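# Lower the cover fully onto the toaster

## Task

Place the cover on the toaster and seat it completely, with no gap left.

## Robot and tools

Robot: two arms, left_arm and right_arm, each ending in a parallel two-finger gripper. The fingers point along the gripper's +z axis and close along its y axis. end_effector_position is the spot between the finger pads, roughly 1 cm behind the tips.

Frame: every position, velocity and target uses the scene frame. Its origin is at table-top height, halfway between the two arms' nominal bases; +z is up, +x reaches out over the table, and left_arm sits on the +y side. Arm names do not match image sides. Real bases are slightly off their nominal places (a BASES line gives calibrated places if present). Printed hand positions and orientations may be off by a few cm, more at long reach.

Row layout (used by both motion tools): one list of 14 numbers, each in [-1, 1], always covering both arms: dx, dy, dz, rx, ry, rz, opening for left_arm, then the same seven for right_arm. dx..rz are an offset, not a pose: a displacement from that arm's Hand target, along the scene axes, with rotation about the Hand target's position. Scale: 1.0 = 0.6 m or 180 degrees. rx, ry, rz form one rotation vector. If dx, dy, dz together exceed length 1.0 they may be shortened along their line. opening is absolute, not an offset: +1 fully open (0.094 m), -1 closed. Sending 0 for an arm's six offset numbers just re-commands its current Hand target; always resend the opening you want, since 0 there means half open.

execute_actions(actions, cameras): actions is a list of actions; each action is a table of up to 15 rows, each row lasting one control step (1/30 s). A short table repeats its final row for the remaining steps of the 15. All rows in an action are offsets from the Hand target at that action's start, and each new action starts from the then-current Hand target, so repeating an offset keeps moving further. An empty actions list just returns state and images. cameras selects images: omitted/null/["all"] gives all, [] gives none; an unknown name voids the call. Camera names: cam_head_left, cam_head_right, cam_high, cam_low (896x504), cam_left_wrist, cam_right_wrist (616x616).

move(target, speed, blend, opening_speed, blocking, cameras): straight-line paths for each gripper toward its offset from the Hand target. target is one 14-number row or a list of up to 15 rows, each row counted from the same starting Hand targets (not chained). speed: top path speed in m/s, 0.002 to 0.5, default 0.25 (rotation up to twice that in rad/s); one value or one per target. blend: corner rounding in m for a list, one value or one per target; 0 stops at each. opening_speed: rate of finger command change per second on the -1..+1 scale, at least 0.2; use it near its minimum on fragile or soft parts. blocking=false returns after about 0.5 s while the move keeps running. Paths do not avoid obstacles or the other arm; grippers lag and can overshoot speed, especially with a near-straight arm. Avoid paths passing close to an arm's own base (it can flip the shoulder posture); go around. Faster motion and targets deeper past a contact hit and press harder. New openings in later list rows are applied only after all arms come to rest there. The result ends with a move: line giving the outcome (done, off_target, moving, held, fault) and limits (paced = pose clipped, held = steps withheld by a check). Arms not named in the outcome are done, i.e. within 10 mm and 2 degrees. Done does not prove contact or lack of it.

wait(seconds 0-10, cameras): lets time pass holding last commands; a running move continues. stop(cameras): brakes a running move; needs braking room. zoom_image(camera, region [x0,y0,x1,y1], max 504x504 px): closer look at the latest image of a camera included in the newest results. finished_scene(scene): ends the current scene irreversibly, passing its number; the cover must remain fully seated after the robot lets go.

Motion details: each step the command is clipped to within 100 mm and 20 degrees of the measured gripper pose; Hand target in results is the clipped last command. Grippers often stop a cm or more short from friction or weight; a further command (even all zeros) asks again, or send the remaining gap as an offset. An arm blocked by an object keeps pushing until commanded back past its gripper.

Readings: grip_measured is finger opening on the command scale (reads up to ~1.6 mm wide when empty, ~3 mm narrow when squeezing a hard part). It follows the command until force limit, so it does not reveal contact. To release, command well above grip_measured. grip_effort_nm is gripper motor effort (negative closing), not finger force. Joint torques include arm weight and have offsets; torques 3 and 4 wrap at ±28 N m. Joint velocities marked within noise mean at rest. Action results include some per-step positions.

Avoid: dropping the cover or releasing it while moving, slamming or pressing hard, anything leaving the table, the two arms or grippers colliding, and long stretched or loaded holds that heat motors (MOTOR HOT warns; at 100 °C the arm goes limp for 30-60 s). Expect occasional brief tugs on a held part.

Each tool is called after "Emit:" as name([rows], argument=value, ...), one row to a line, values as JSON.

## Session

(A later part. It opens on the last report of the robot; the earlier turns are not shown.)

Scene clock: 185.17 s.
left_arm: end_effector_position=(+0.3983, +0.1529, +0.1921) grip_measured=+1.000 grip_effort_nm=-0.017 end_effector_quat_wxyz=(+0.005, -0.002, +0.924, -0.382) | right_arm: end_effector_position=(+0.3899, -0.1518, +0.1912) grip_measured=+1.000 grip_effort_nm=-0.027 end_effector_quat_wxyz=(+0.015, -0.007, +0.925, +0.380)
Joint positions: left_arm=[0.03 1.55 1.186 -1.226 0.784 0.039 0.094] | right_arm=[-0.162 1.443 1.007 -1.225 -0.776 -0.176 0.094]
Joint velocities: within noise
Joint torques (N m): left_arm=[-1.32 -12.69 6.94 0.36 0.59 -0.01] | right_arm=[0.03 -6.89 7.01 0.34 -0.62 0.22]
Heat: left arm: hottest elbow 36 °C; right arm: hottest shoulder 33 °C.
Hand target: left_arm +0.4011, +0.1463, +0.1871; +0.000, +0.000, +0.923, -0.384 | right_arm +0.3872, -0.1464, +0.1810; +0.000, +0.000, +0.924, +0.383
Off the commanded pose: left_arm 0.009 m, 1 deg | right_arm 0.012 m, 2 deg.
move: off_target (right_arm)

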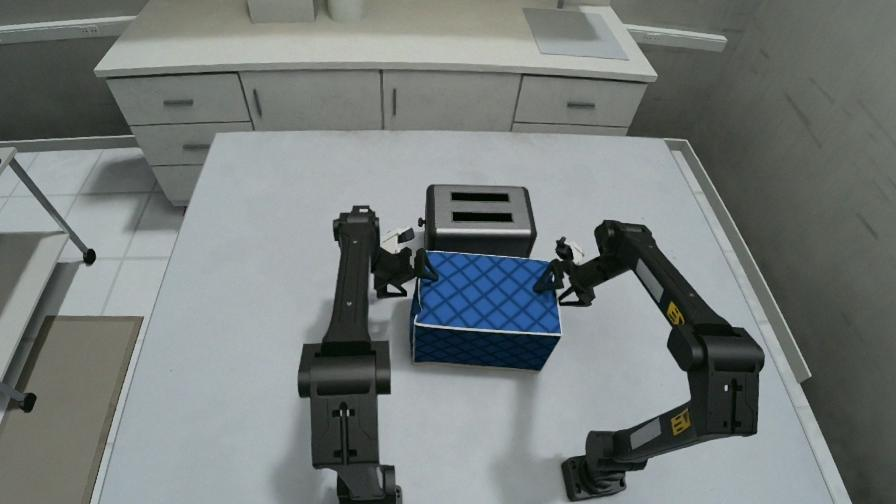

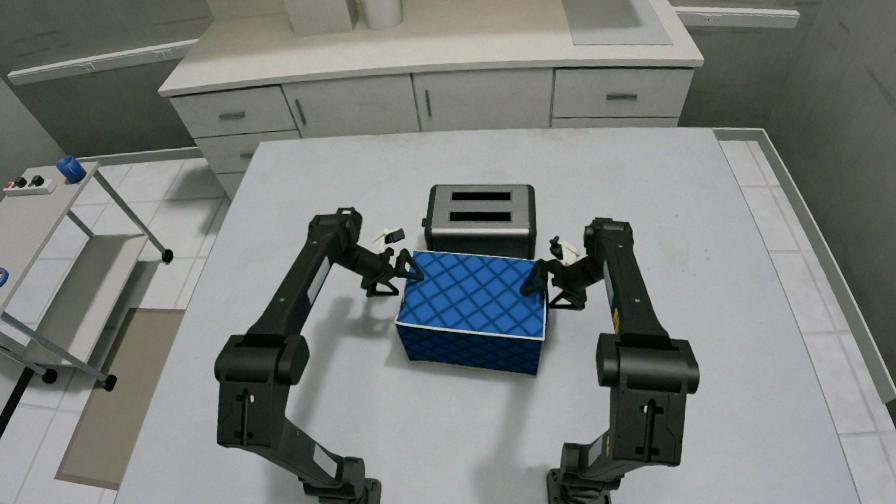

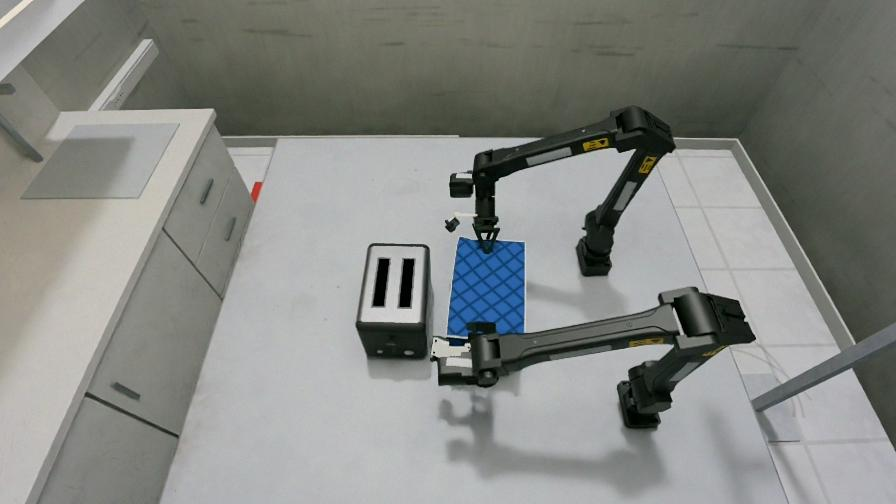

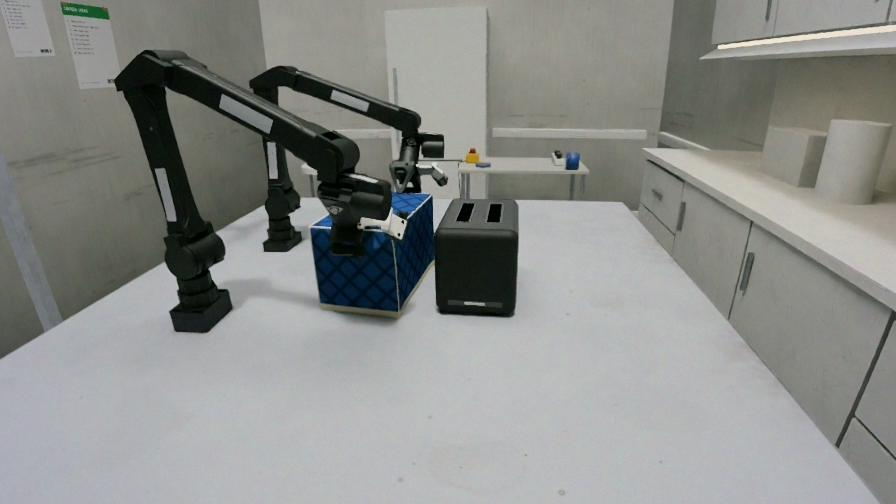

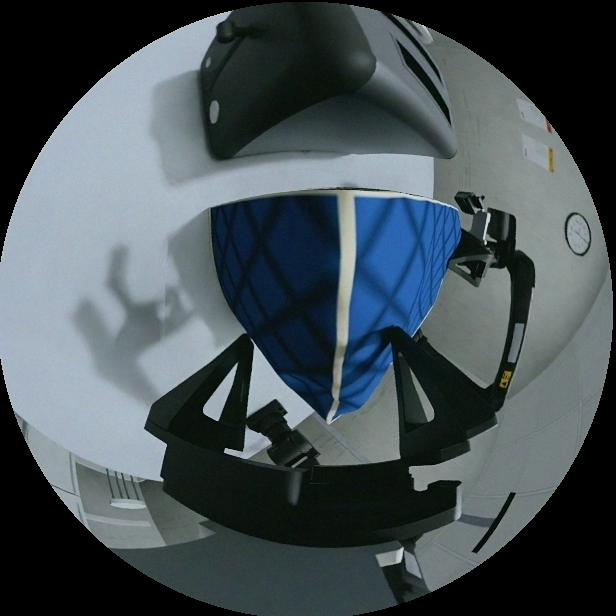

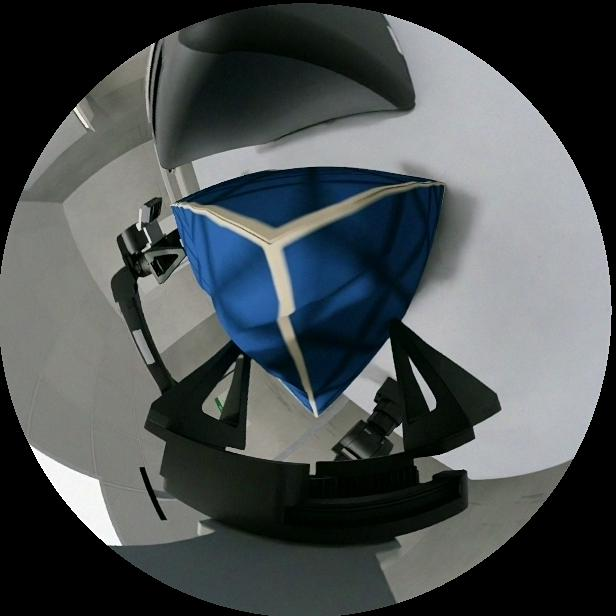

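Emit:
move(target=[-0.012,-0.024,-0.028,0,0,0,1,-0.013,0.024,-0.028,0,0,0,1], speed=0.08, cameras=["cam_head_left"])

Emit:
move(target=[0,0,0,0,0,0,-0.4,0,0,0,0,0,0,-0.4], opening_speed=0.7)

Emit:
zoom_image(camera="cam_head_left", region=[340, 230, 620, 390])

Emit:
zoom_image(camera="cam_low", region=[260, 150, 540, 330])

Scene clock: 192.17 s.
left_arm: end_effector_position=(+0.3922, +0.1389, +0.1732) grip_measured=+1.000 grip_effort_nm=-0.017 end_effector_quat_wxyz=(+0.003, -0.003, +0.924, -0.383) | right_arm: end_effector_position=(+0.3835, -0.1381, +0.1723) grip_measured=+1.000 grip_effort_nm=-0.027 end_effector_quat_wxyz=(+0.013, -0.005, +0.924, +0.381)
Joint positions: left_arm=[-0.002 1.55 1.132 -1.145 0.786 -0.007 0.094] | right_arm=[-0.128 1.443 0.952 -1.141 -0.781 -0.127 0.094]
Joint velocities: within noise
Joint torques (N m): left_arm=[-0.97 -12.92 6.8 0.5 0.54 0.04] | right_arm=[0.15 -7.36 6.68 0.43 -0.58 0.23]
Heat: left arm: hottest elbow 36 °C; right arm: hottest shoulder 33 °C.
Hand target: left_arm +0.3939, +0.1320, +0.1702; +0.000, +0.000, +0.923, -0.384 | right_arm +0.3794, -0.1320, +0.1643; +0.001, -0.001, +0.924, +0.383
Off the commanded pose: left_arm 0.008 m, 0 deg | right_arm 0.011 m, 2 deg.
move: off_target (right_arm)
Images, in order (width x height): cam_head_left 896x504.

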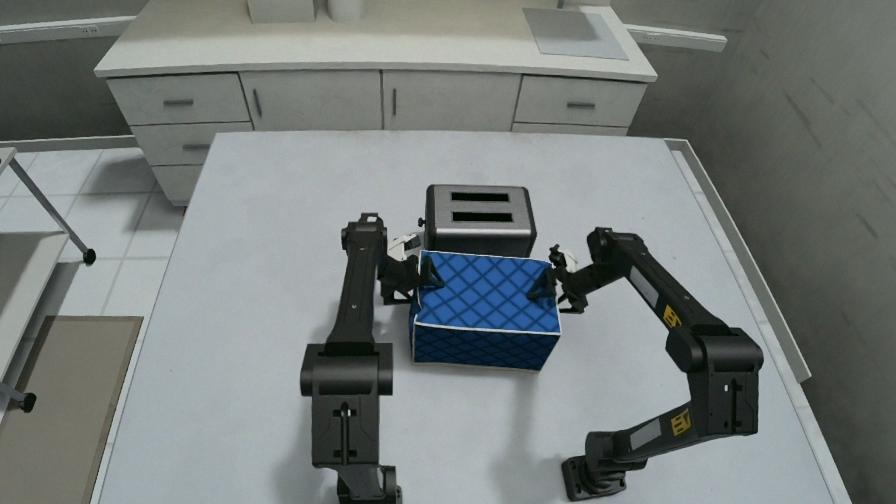

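Scene clock: 194.53 s.
left_arm: end_effector_position=(+0.3920, +0.1347, +0.1746) grip_measured=-0.396 grip_effort_nm=-0.154 end_effector_quat_wxyz=(+0.003, +0.000, +0.922, -0.388) | right_arm: end_effector_position=(+0.3832, -0.1341, +0.1733) grip_measured=-0.397 grip_effort_nm=-0.105 end_effector_quat_wxyz=(+0.012, -0.007, +0.923, +0.385)
Joint positions: left_arm=[-0.009 1.55 1.132 -1.141 0.797 -0.009 0.028] | right_arm=[-0.12 1.443 0.952 -1.14 -0.79 -0.124 0.028]
Joint velocities: within noise
Joint torques (N m): left_arm=[-0.91 -12.86 6.76 0.36 0.11 0.03] | right_arm=[-0.5 -7.36 6.71 0.38 -0.24 0.23]
Heat: left arm: hottest elbow 35 °C; right arm: hottest shoulder 33 °C.
Hand target: left_arm +0.3939, +0.1320, +0.1702; +0.000, +0.000, +0.924, -0.384 | right_arm +0.3795, -0.1321, +0.1643; +0.001, +0.000, +0.924, +0.383
Off the commanded pose: left_arm 0.006 m, 1 deg | right_arm 0.010 m, 2 deg.
move: done

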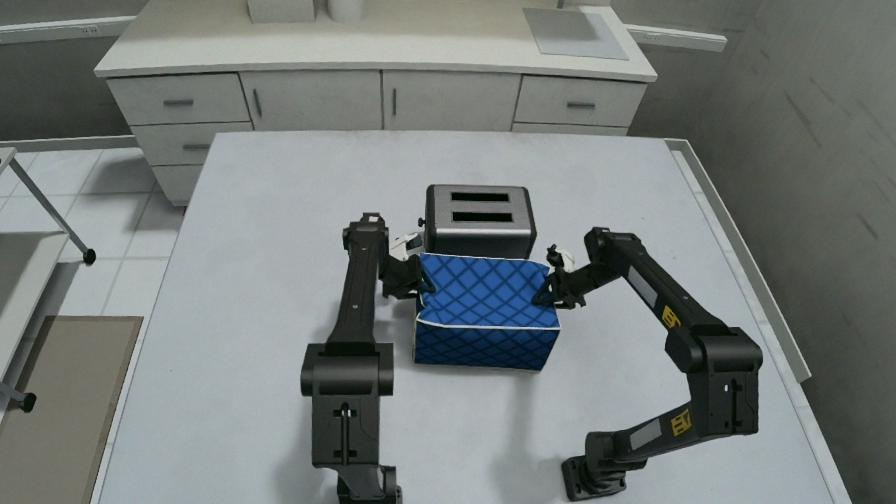

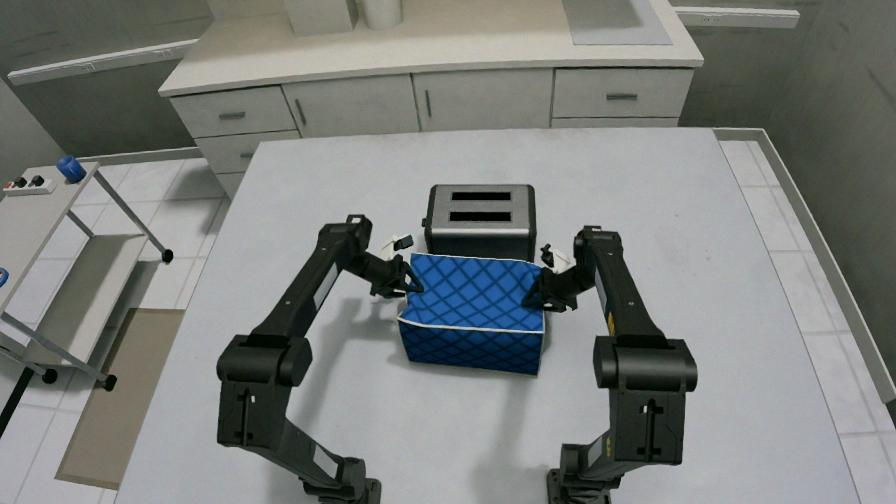

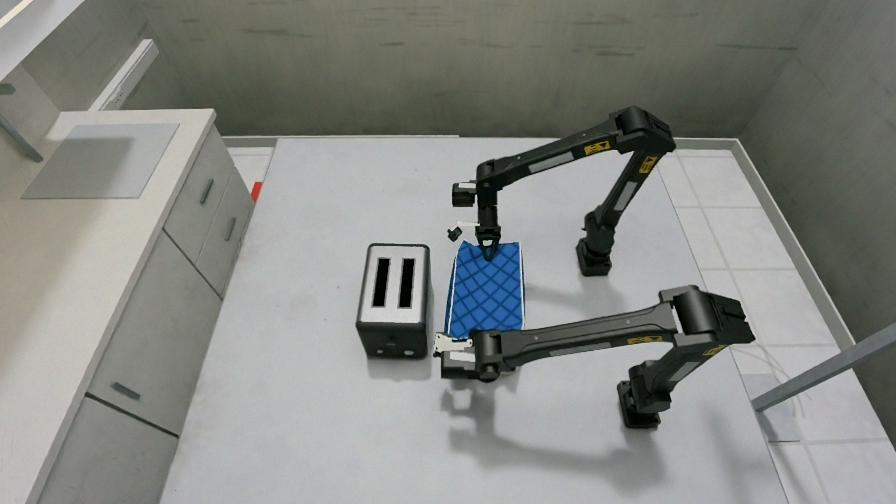

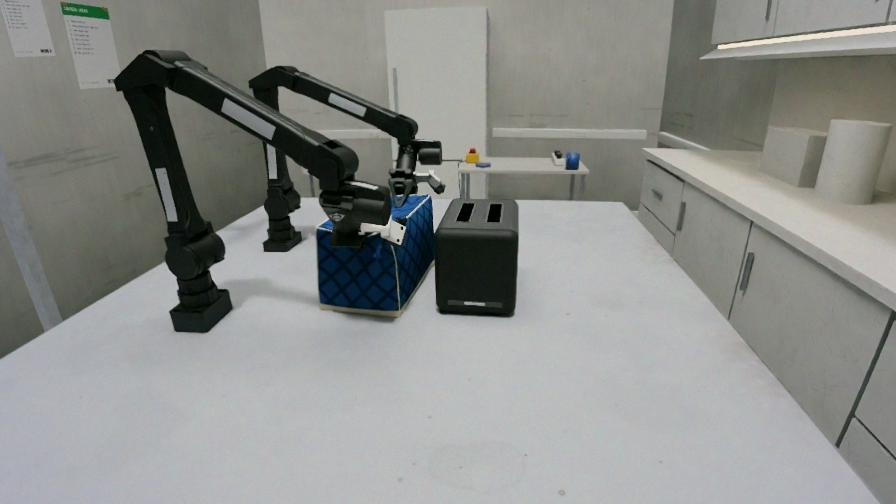

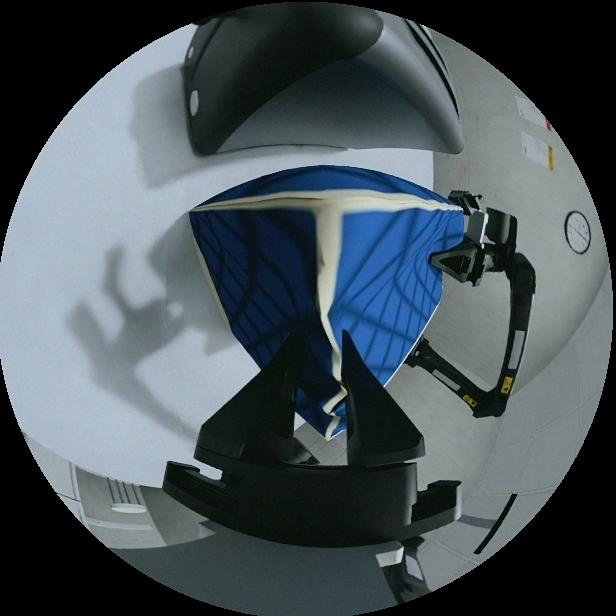

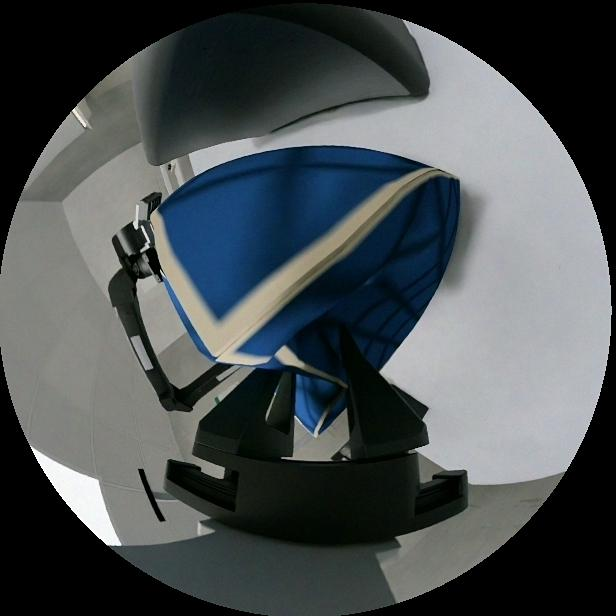

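Scaled by 1.800.

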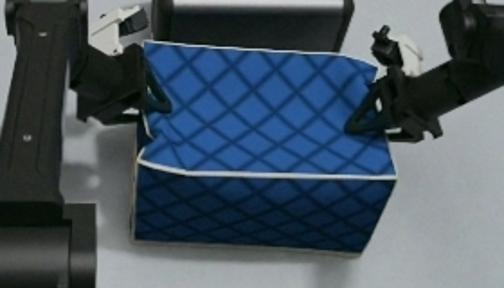

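Scaled by 1.800.

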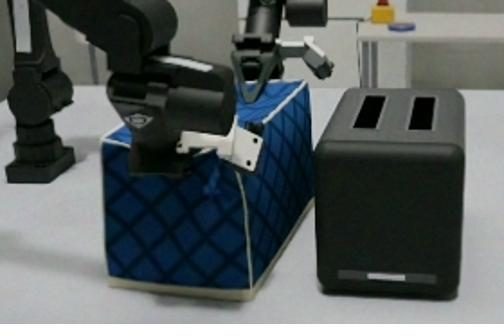

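Emit:
move(target=[0,0,0,0,0,0,-0.9,0,0,0,0,0,0,-0.9], opening_speed=0.5, cameras=[])

Emit:
move(target=[0,0,0.08,0,0,0,-0.9,0,0,0.08,0,0,0,-0.9], speed=0.08)

Emit:
zoom_image(camera="cam_low", region=[260, 150, 540, 330])

Scene clock: 200.57 s.
left_arm: end_effector_position=(+0.3918, +0.1336, +0.1748) grip_measured=-0.873 grip_effort_nm=-0.974 end_effector_quat_wxyz=(+0.001, -0.003, +0.921, -0.389) | right_arm: end_effector_position=(+0.3831, -0.1324, +0.1740) grip_measured=-0.895 grip_effort_nm=-0.803 end_effector_quat_wxyz=(+0.011, -0.006, +0.922, +0.388)
Joint positions: left_arm=[-0.011 1.55 1.132 -1.141 0.798 -0.017 0.006] | right_arm=[-0.117 1.443 0.952 -1.14 -0.795 -0.118 0.005]
Joint velocities: within noise
Joint torques (N m): left_arm=[-0.85 -12.75 6.9 0.34 0.06 0.13] | right_arm=[-0.62 -7.41 6.65 0.39 -0.02 0.16]
Heat: left arm: hottest elbow 35 °C; right arm: hottest shoulder 33 °C.
Hand target: left_arm +0.3940, +0.1320, +0.1703; +0.000, +0.000, +0.923, -0.384 | right_arm +0.3795, -0.1321, +0.1643; +0.001, +0.000, +0.924, +0.383
Off the commanded pose: left_arm 0.005 m, 1 deg | right_arm 0.010 m, 1 deg.
move: done
No camera images: "cameras" was empty.

Scene clock: 201.73 s.
left_arm: end_effector_position=(+0.3794, +0.1321, +0.1938) grip_measured=-0.887 grip_effort_nm=-1.023 end_effector_quat_wxyz=(-0.028, -0.013, +0.921, -0.388) | right_arm: end_effector_position=(+0.3665, -0.1311, +0.1929) grip_measured=-0.897 grip_effort_nm=-0.823 end_effector_quat_wxyz=(-0.018, +0.008, +0.920, +0.390)
Joint positions: left_arm=[-0.015 1.53 1.162 -1.252 0.798 -0.018 0.005] | right_arm=[-0.117 1.408 0.968 -1.253 -0.795 -0.115 0.005]
Joint velocities: left_arm=[within noise] | right_arm=[-0.005 -0.015 -0.002 -0.012 -0.051 0.066 -0.004]
Joint torques (N m): left_arm=[-0.26 -15.09 10.22 -0.24 0.11 0.11] | right_arm=[-0.67 -8.76 12.1 -0.39 -0.04 0.13]
Heat: left arm: hottest elbow 35 °C; right arm: hottest shoulder 33 °C.
Hand target: left_arm +0.3940, +0.1321, +0.2183; +0.000, +0.000, +0.923, -0.384 | right_arm +0.3795, -0.1321, +0.2122; +0.001, +0.000, +0.924, +0.383
Off the commanded pose: left_arm 0.028 m, 4 deg | right_arm 0.023 m, 3 deg.
move: off_target (left_arm, right_arm)

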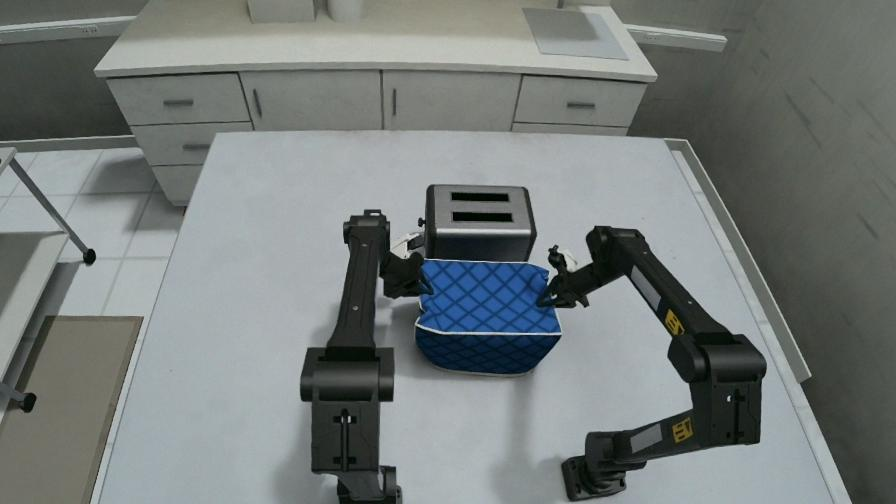

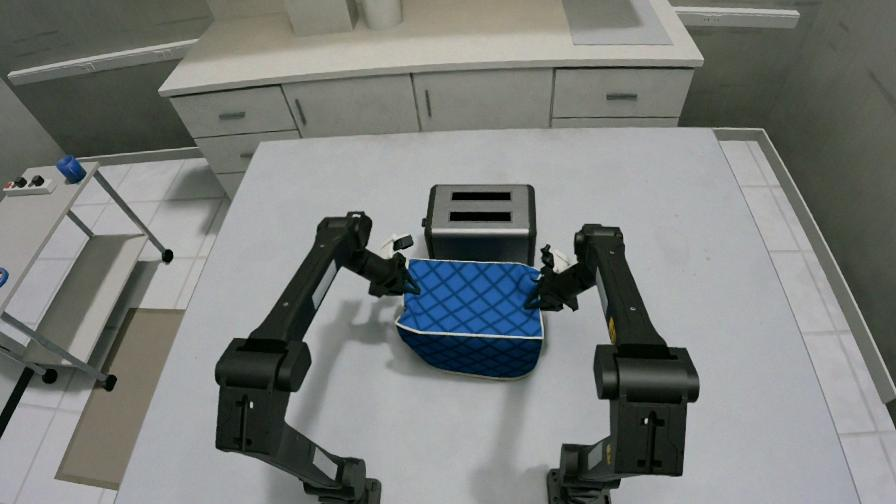

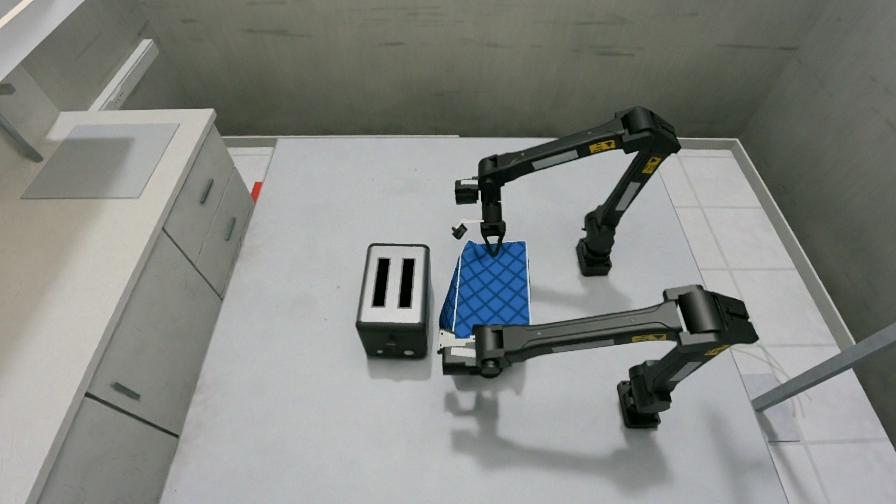

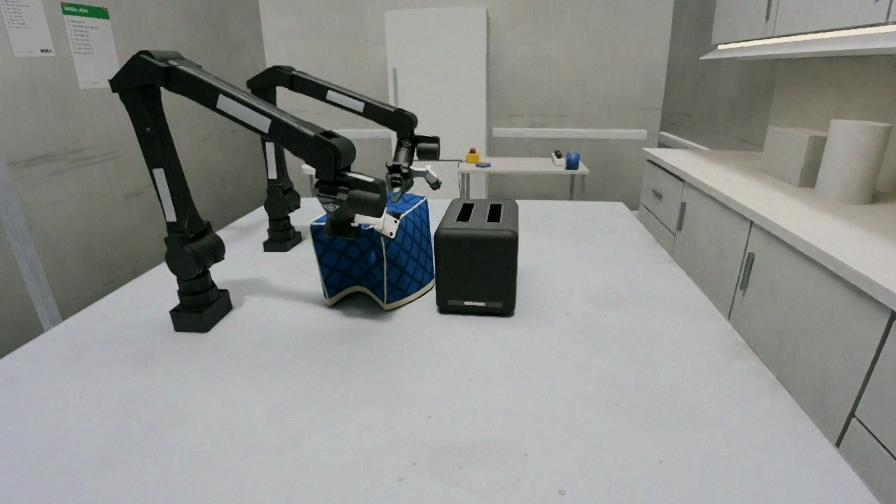

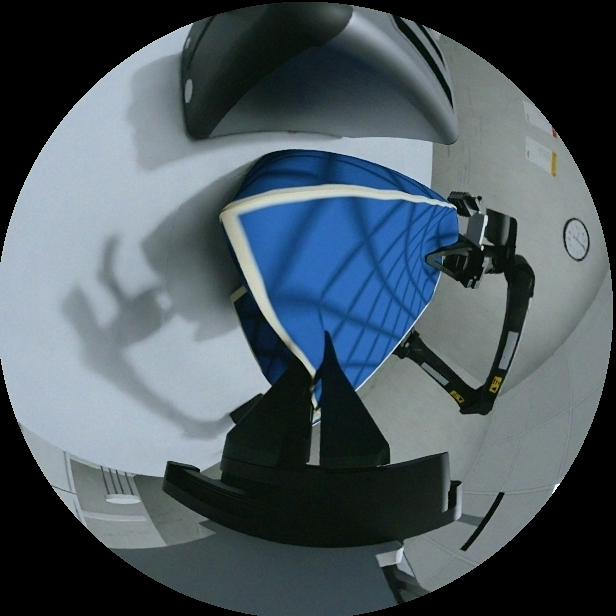

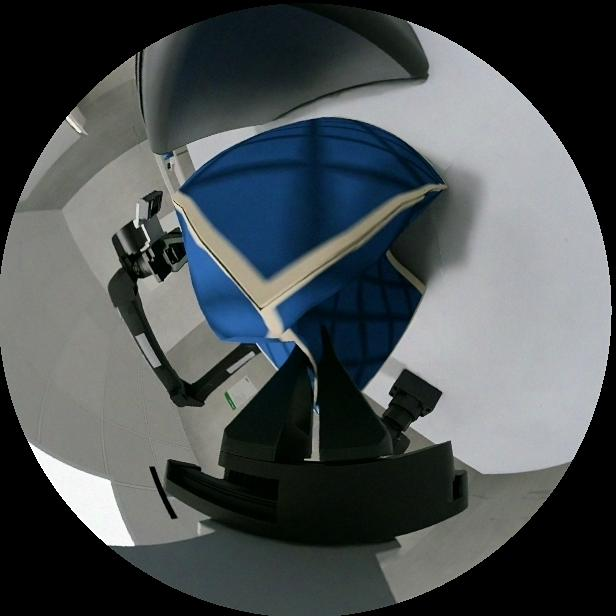

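Scaled by 1.800.

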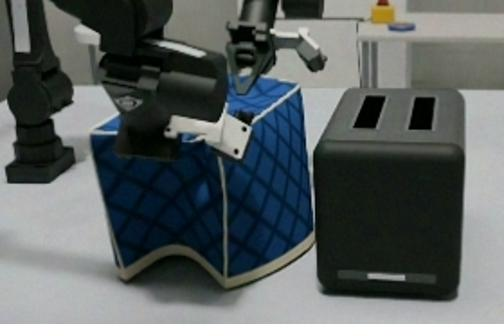

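Emit:
move([
  [0,0.01,0.15,0,0,0,-0.95,0,-0.01,0.15,0,0,0,-0.95],
  [0.0,0.015,0.33,0,0,0,-0.95,0.0,-0.015,0.33,0,0,0,-0.95],
], speed=0.12, blend=0.02)

Emit:
zoom_image(camera="cam_low", region=[260, 80, 540, 330])

Scene clock: 211.87 s.
left_arm: end_effector_position=(+0.3882, +0.1320, +0.3928) grip_measured=-0.888 grip_effort_nm=-1.018 end_effector_quat_wxyz=(+0.007, -0.011, +0.921, -0.389) | right_arm: end_effector_position=(+0.3734, -0.1316, +0.3867) grip_measured=-0.910 grip_effort_nm=-1.043 end_effector_quat_wxyz=(+0.023, +0.015, +0.922, +0.387)
Joint positions: left_arm=[-0.015 1.453 1.607 -1.684 0.798 -0.05 0.005] | right_arm=[-0.117 1.276 1.368 -1.667 -0.795 -0.051 0.004]
Joint velocities: within noise
Joint torques (N m): left_arm=[0.91 -13.8 10.67 -0.12 0.23 -0.01] | right_arm=[-2.49 -7.77 13.93 -0.21 -0.08 0.19]
Heat: left arm: hottest elbow 36 °C; right arm: hottest shoulder 33 °C.
Hand target: left_arm +0.3941, +0.1410, +0.4162; +0.000, +0.000, +0.923, -0.384 | right_arm +0.3794, -0.1410, +0.4102; +0.001, +0.000, +0.924, +0.383
Off the commanded pose: left_arm 0.026 m, 2 deg | right_arm 0.026 m, 3 deg.
joint sent to its limit (left arm) — joint 4 (wrist pitch), lower limit. The joint targets are off in orientation, not in position.
joint sent to its limit (right arm) — joint 4 (wrist pitch), lower limit. The joint targets are off in orientation, not in position.
move: off_target (left_arm, right_arm)

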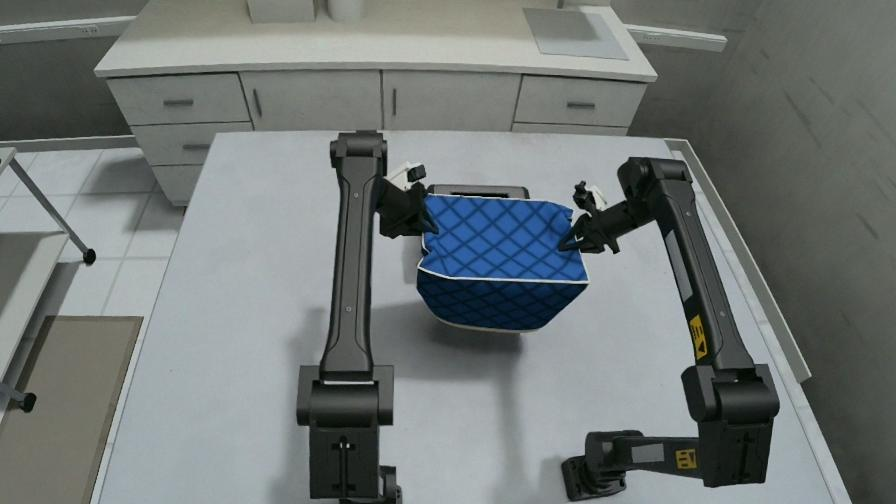

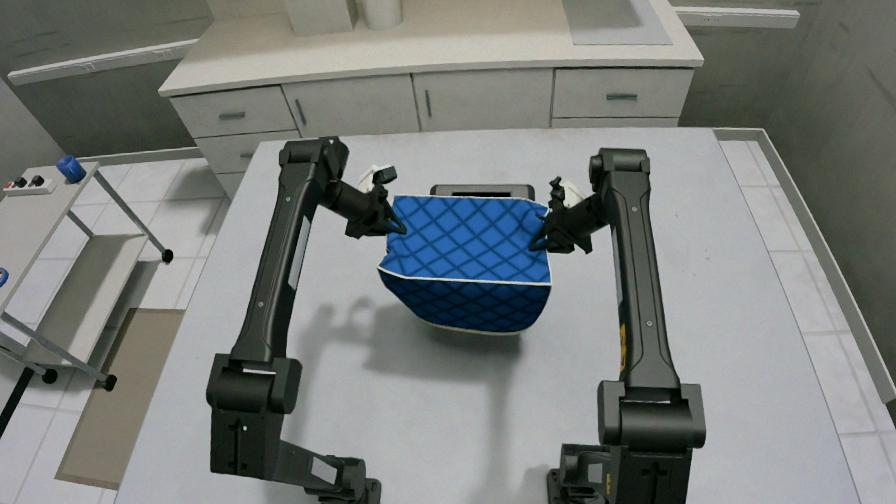

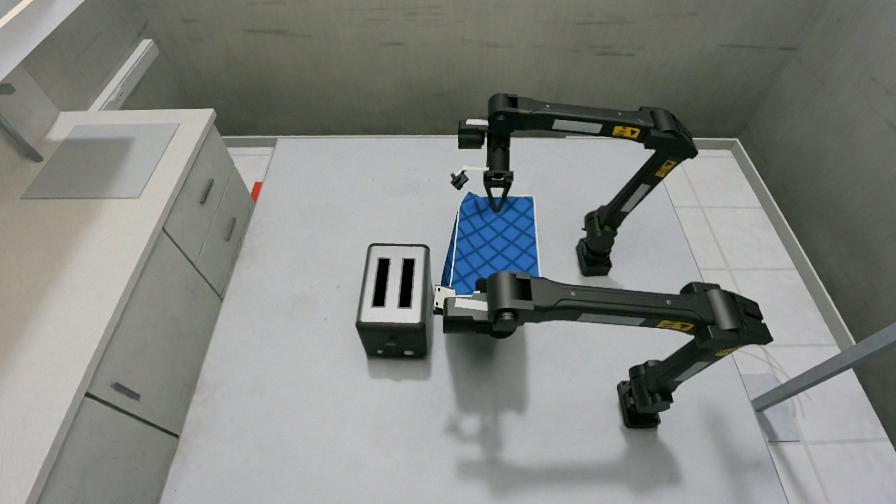

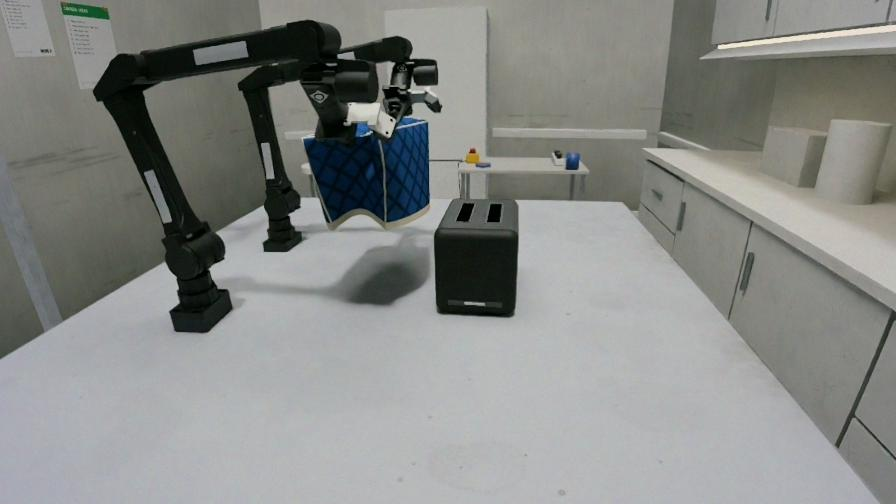

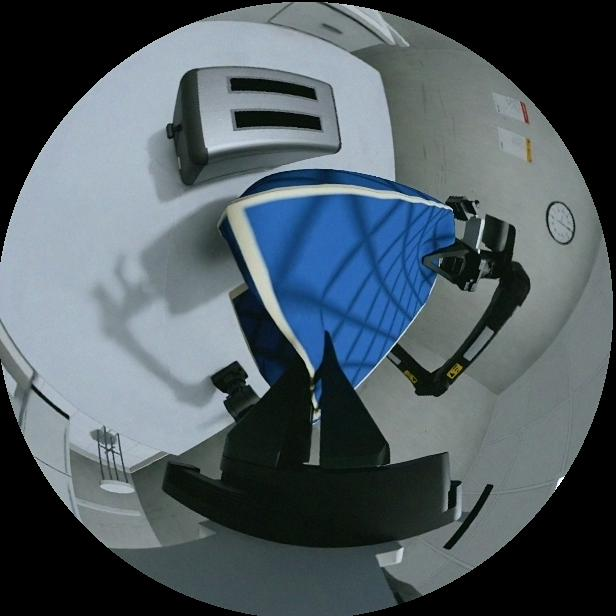

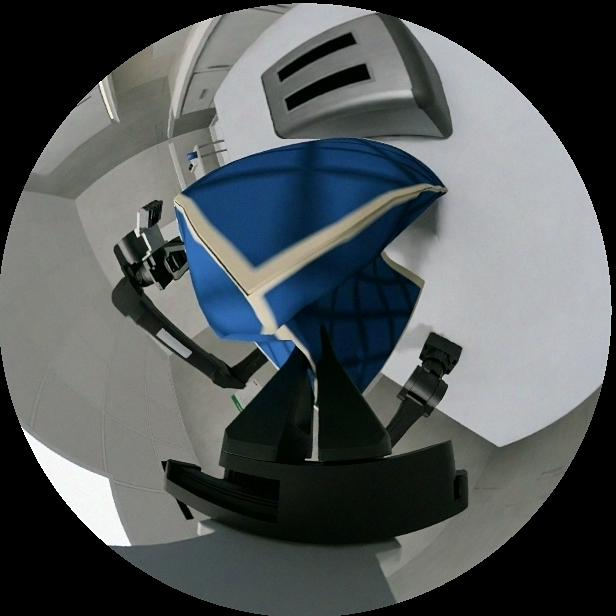

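Scaled by 1.800.

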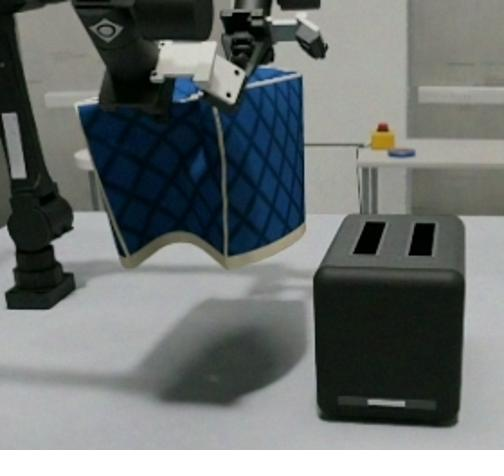

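Emit:
move([
  [0,0.0,0.1,0.167,0,0,-0.95,0.0,0,0.11,-0.167,0,0,-0.95],
  [0.3265,0.0,0.1,0.167,0,0,-0.95,0.351,0,0.11,-0.167,0,0,-0.95],
], speed=0.15, blend=0.02)

Emit:
zoom_image(camera="cam_low", region=[360, 60, 640, 330])

Scene clock: 244.40 s.
left_arm: end_effector_position=(+0.5848, +0.1290, +0.4574) grip_measured=-0.889 grip_effort_nm=-1.033 end_effector_quat_wxyz=(+0.178, -0.022, +0.967, -0.181) | right_arm: end_effector_position=(+0.5815, -0.1325, +0.4630) grip_measured=-0.910 grip_effort_nm=-1.043 end_effector_quat_wxyz=(+0.149, +0.025, +0.975, +0.163)
Joint positions: left_arm=[-0.131 1.907 2.445 -1.685 0.3 -0.236 0.005] | right_arm=[0.039 1.74 2.178 -1.667 -0.291 0.177 0.004]
Joint velocities: within noise
Joint torques (N m): left_arm=[1.26 -19.43 10.33 0.34 0.12 0.12] | right_arm=[-2.2 -11.99 13.93 0.34 -0.05 -0.1]
Heat: left arm: hottest elbow 40 °C; right arm: hottest elbow 34 °C.
Hand target: left_arm +0.5899, +0.1409, +0.4762; +0.013, -0.002, +0.991, -0.135 | right_arm +0.5900, -0.1410, +0.4762; +0.000, +0.000, +0.991, +0.130
Off the commanded pose: left_arm 0.023 m, 22 deg; orientation clipped | right_arm 0.018 m, 18 deg.
joint sent to its limit (left arm) — joint 4 (wrist pitch), lower limit. The joint targets are off in orientation, not in position.
joint sent to its limit (right arm) — joint 4 (wrist pitch), lower limit. The joint targets are off in orientation, not in position.
move: off_target (left_arm, right_arm); limits=paced

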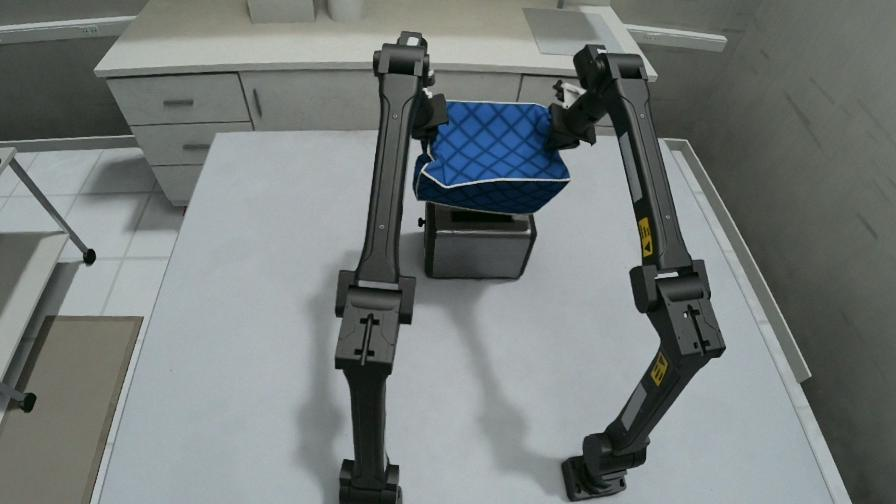

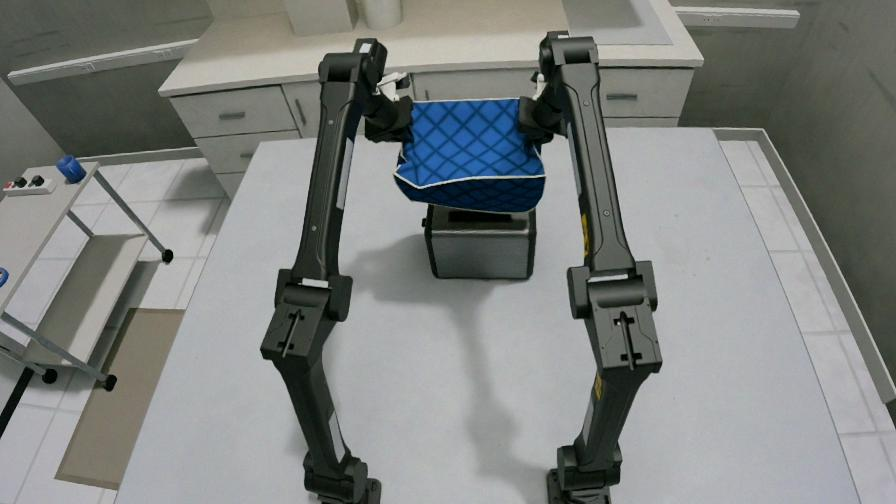

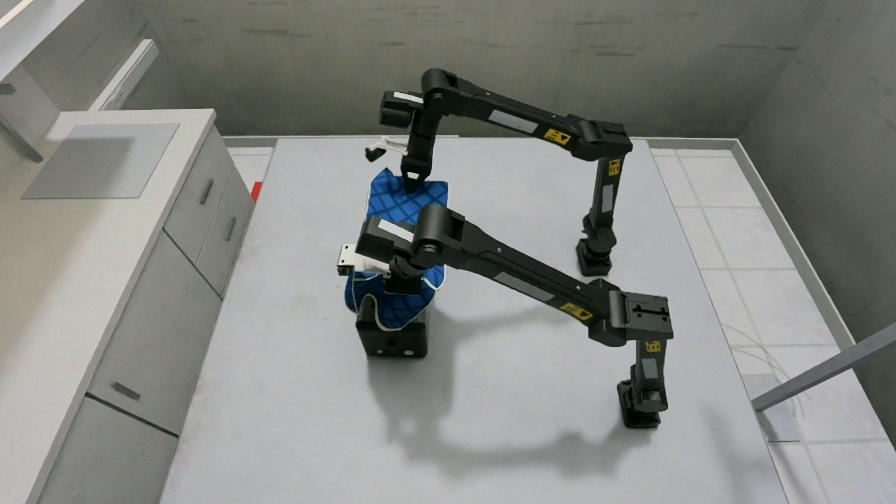

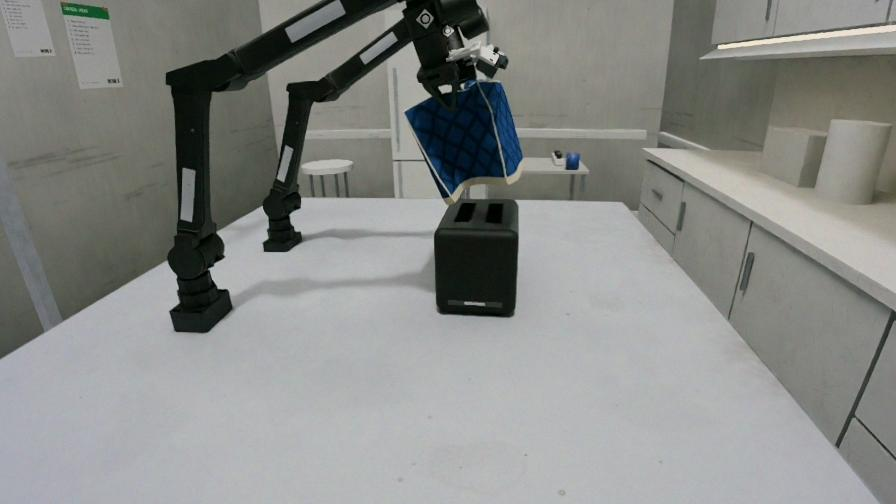

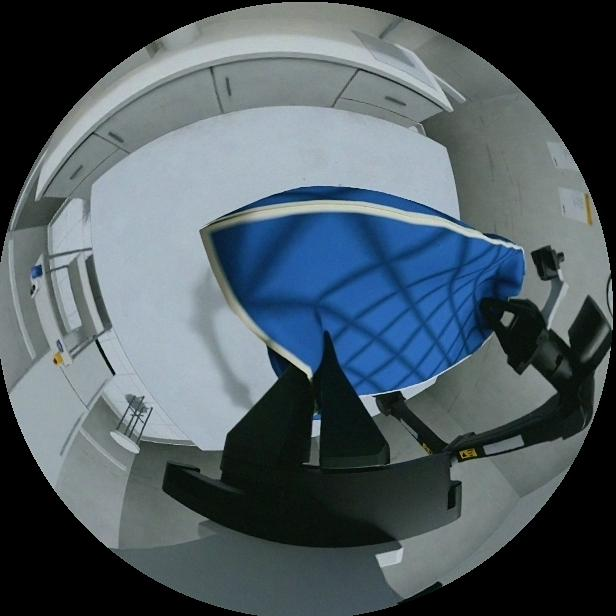

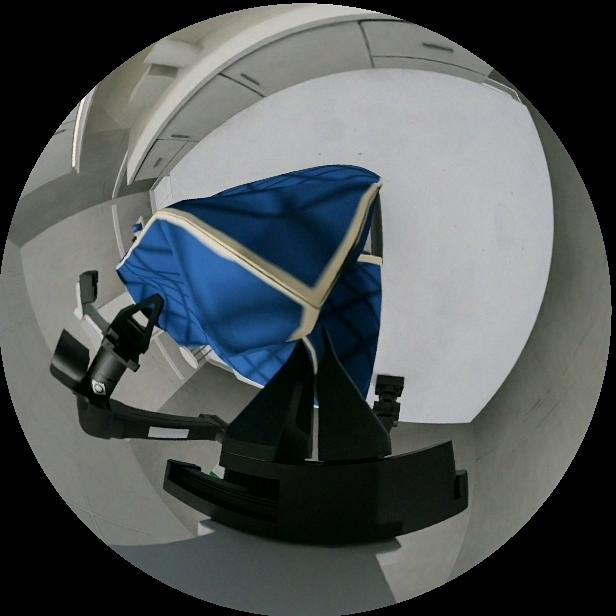

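Scaled by 1.800.

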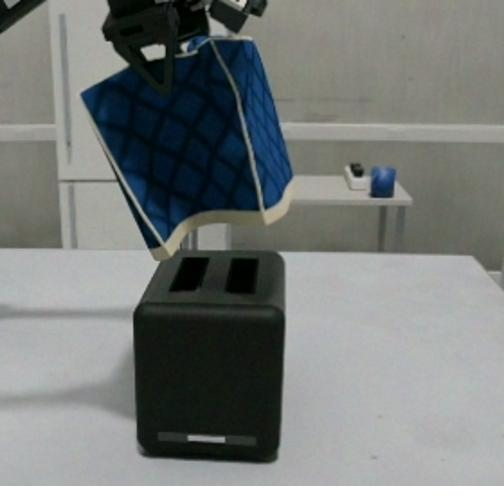

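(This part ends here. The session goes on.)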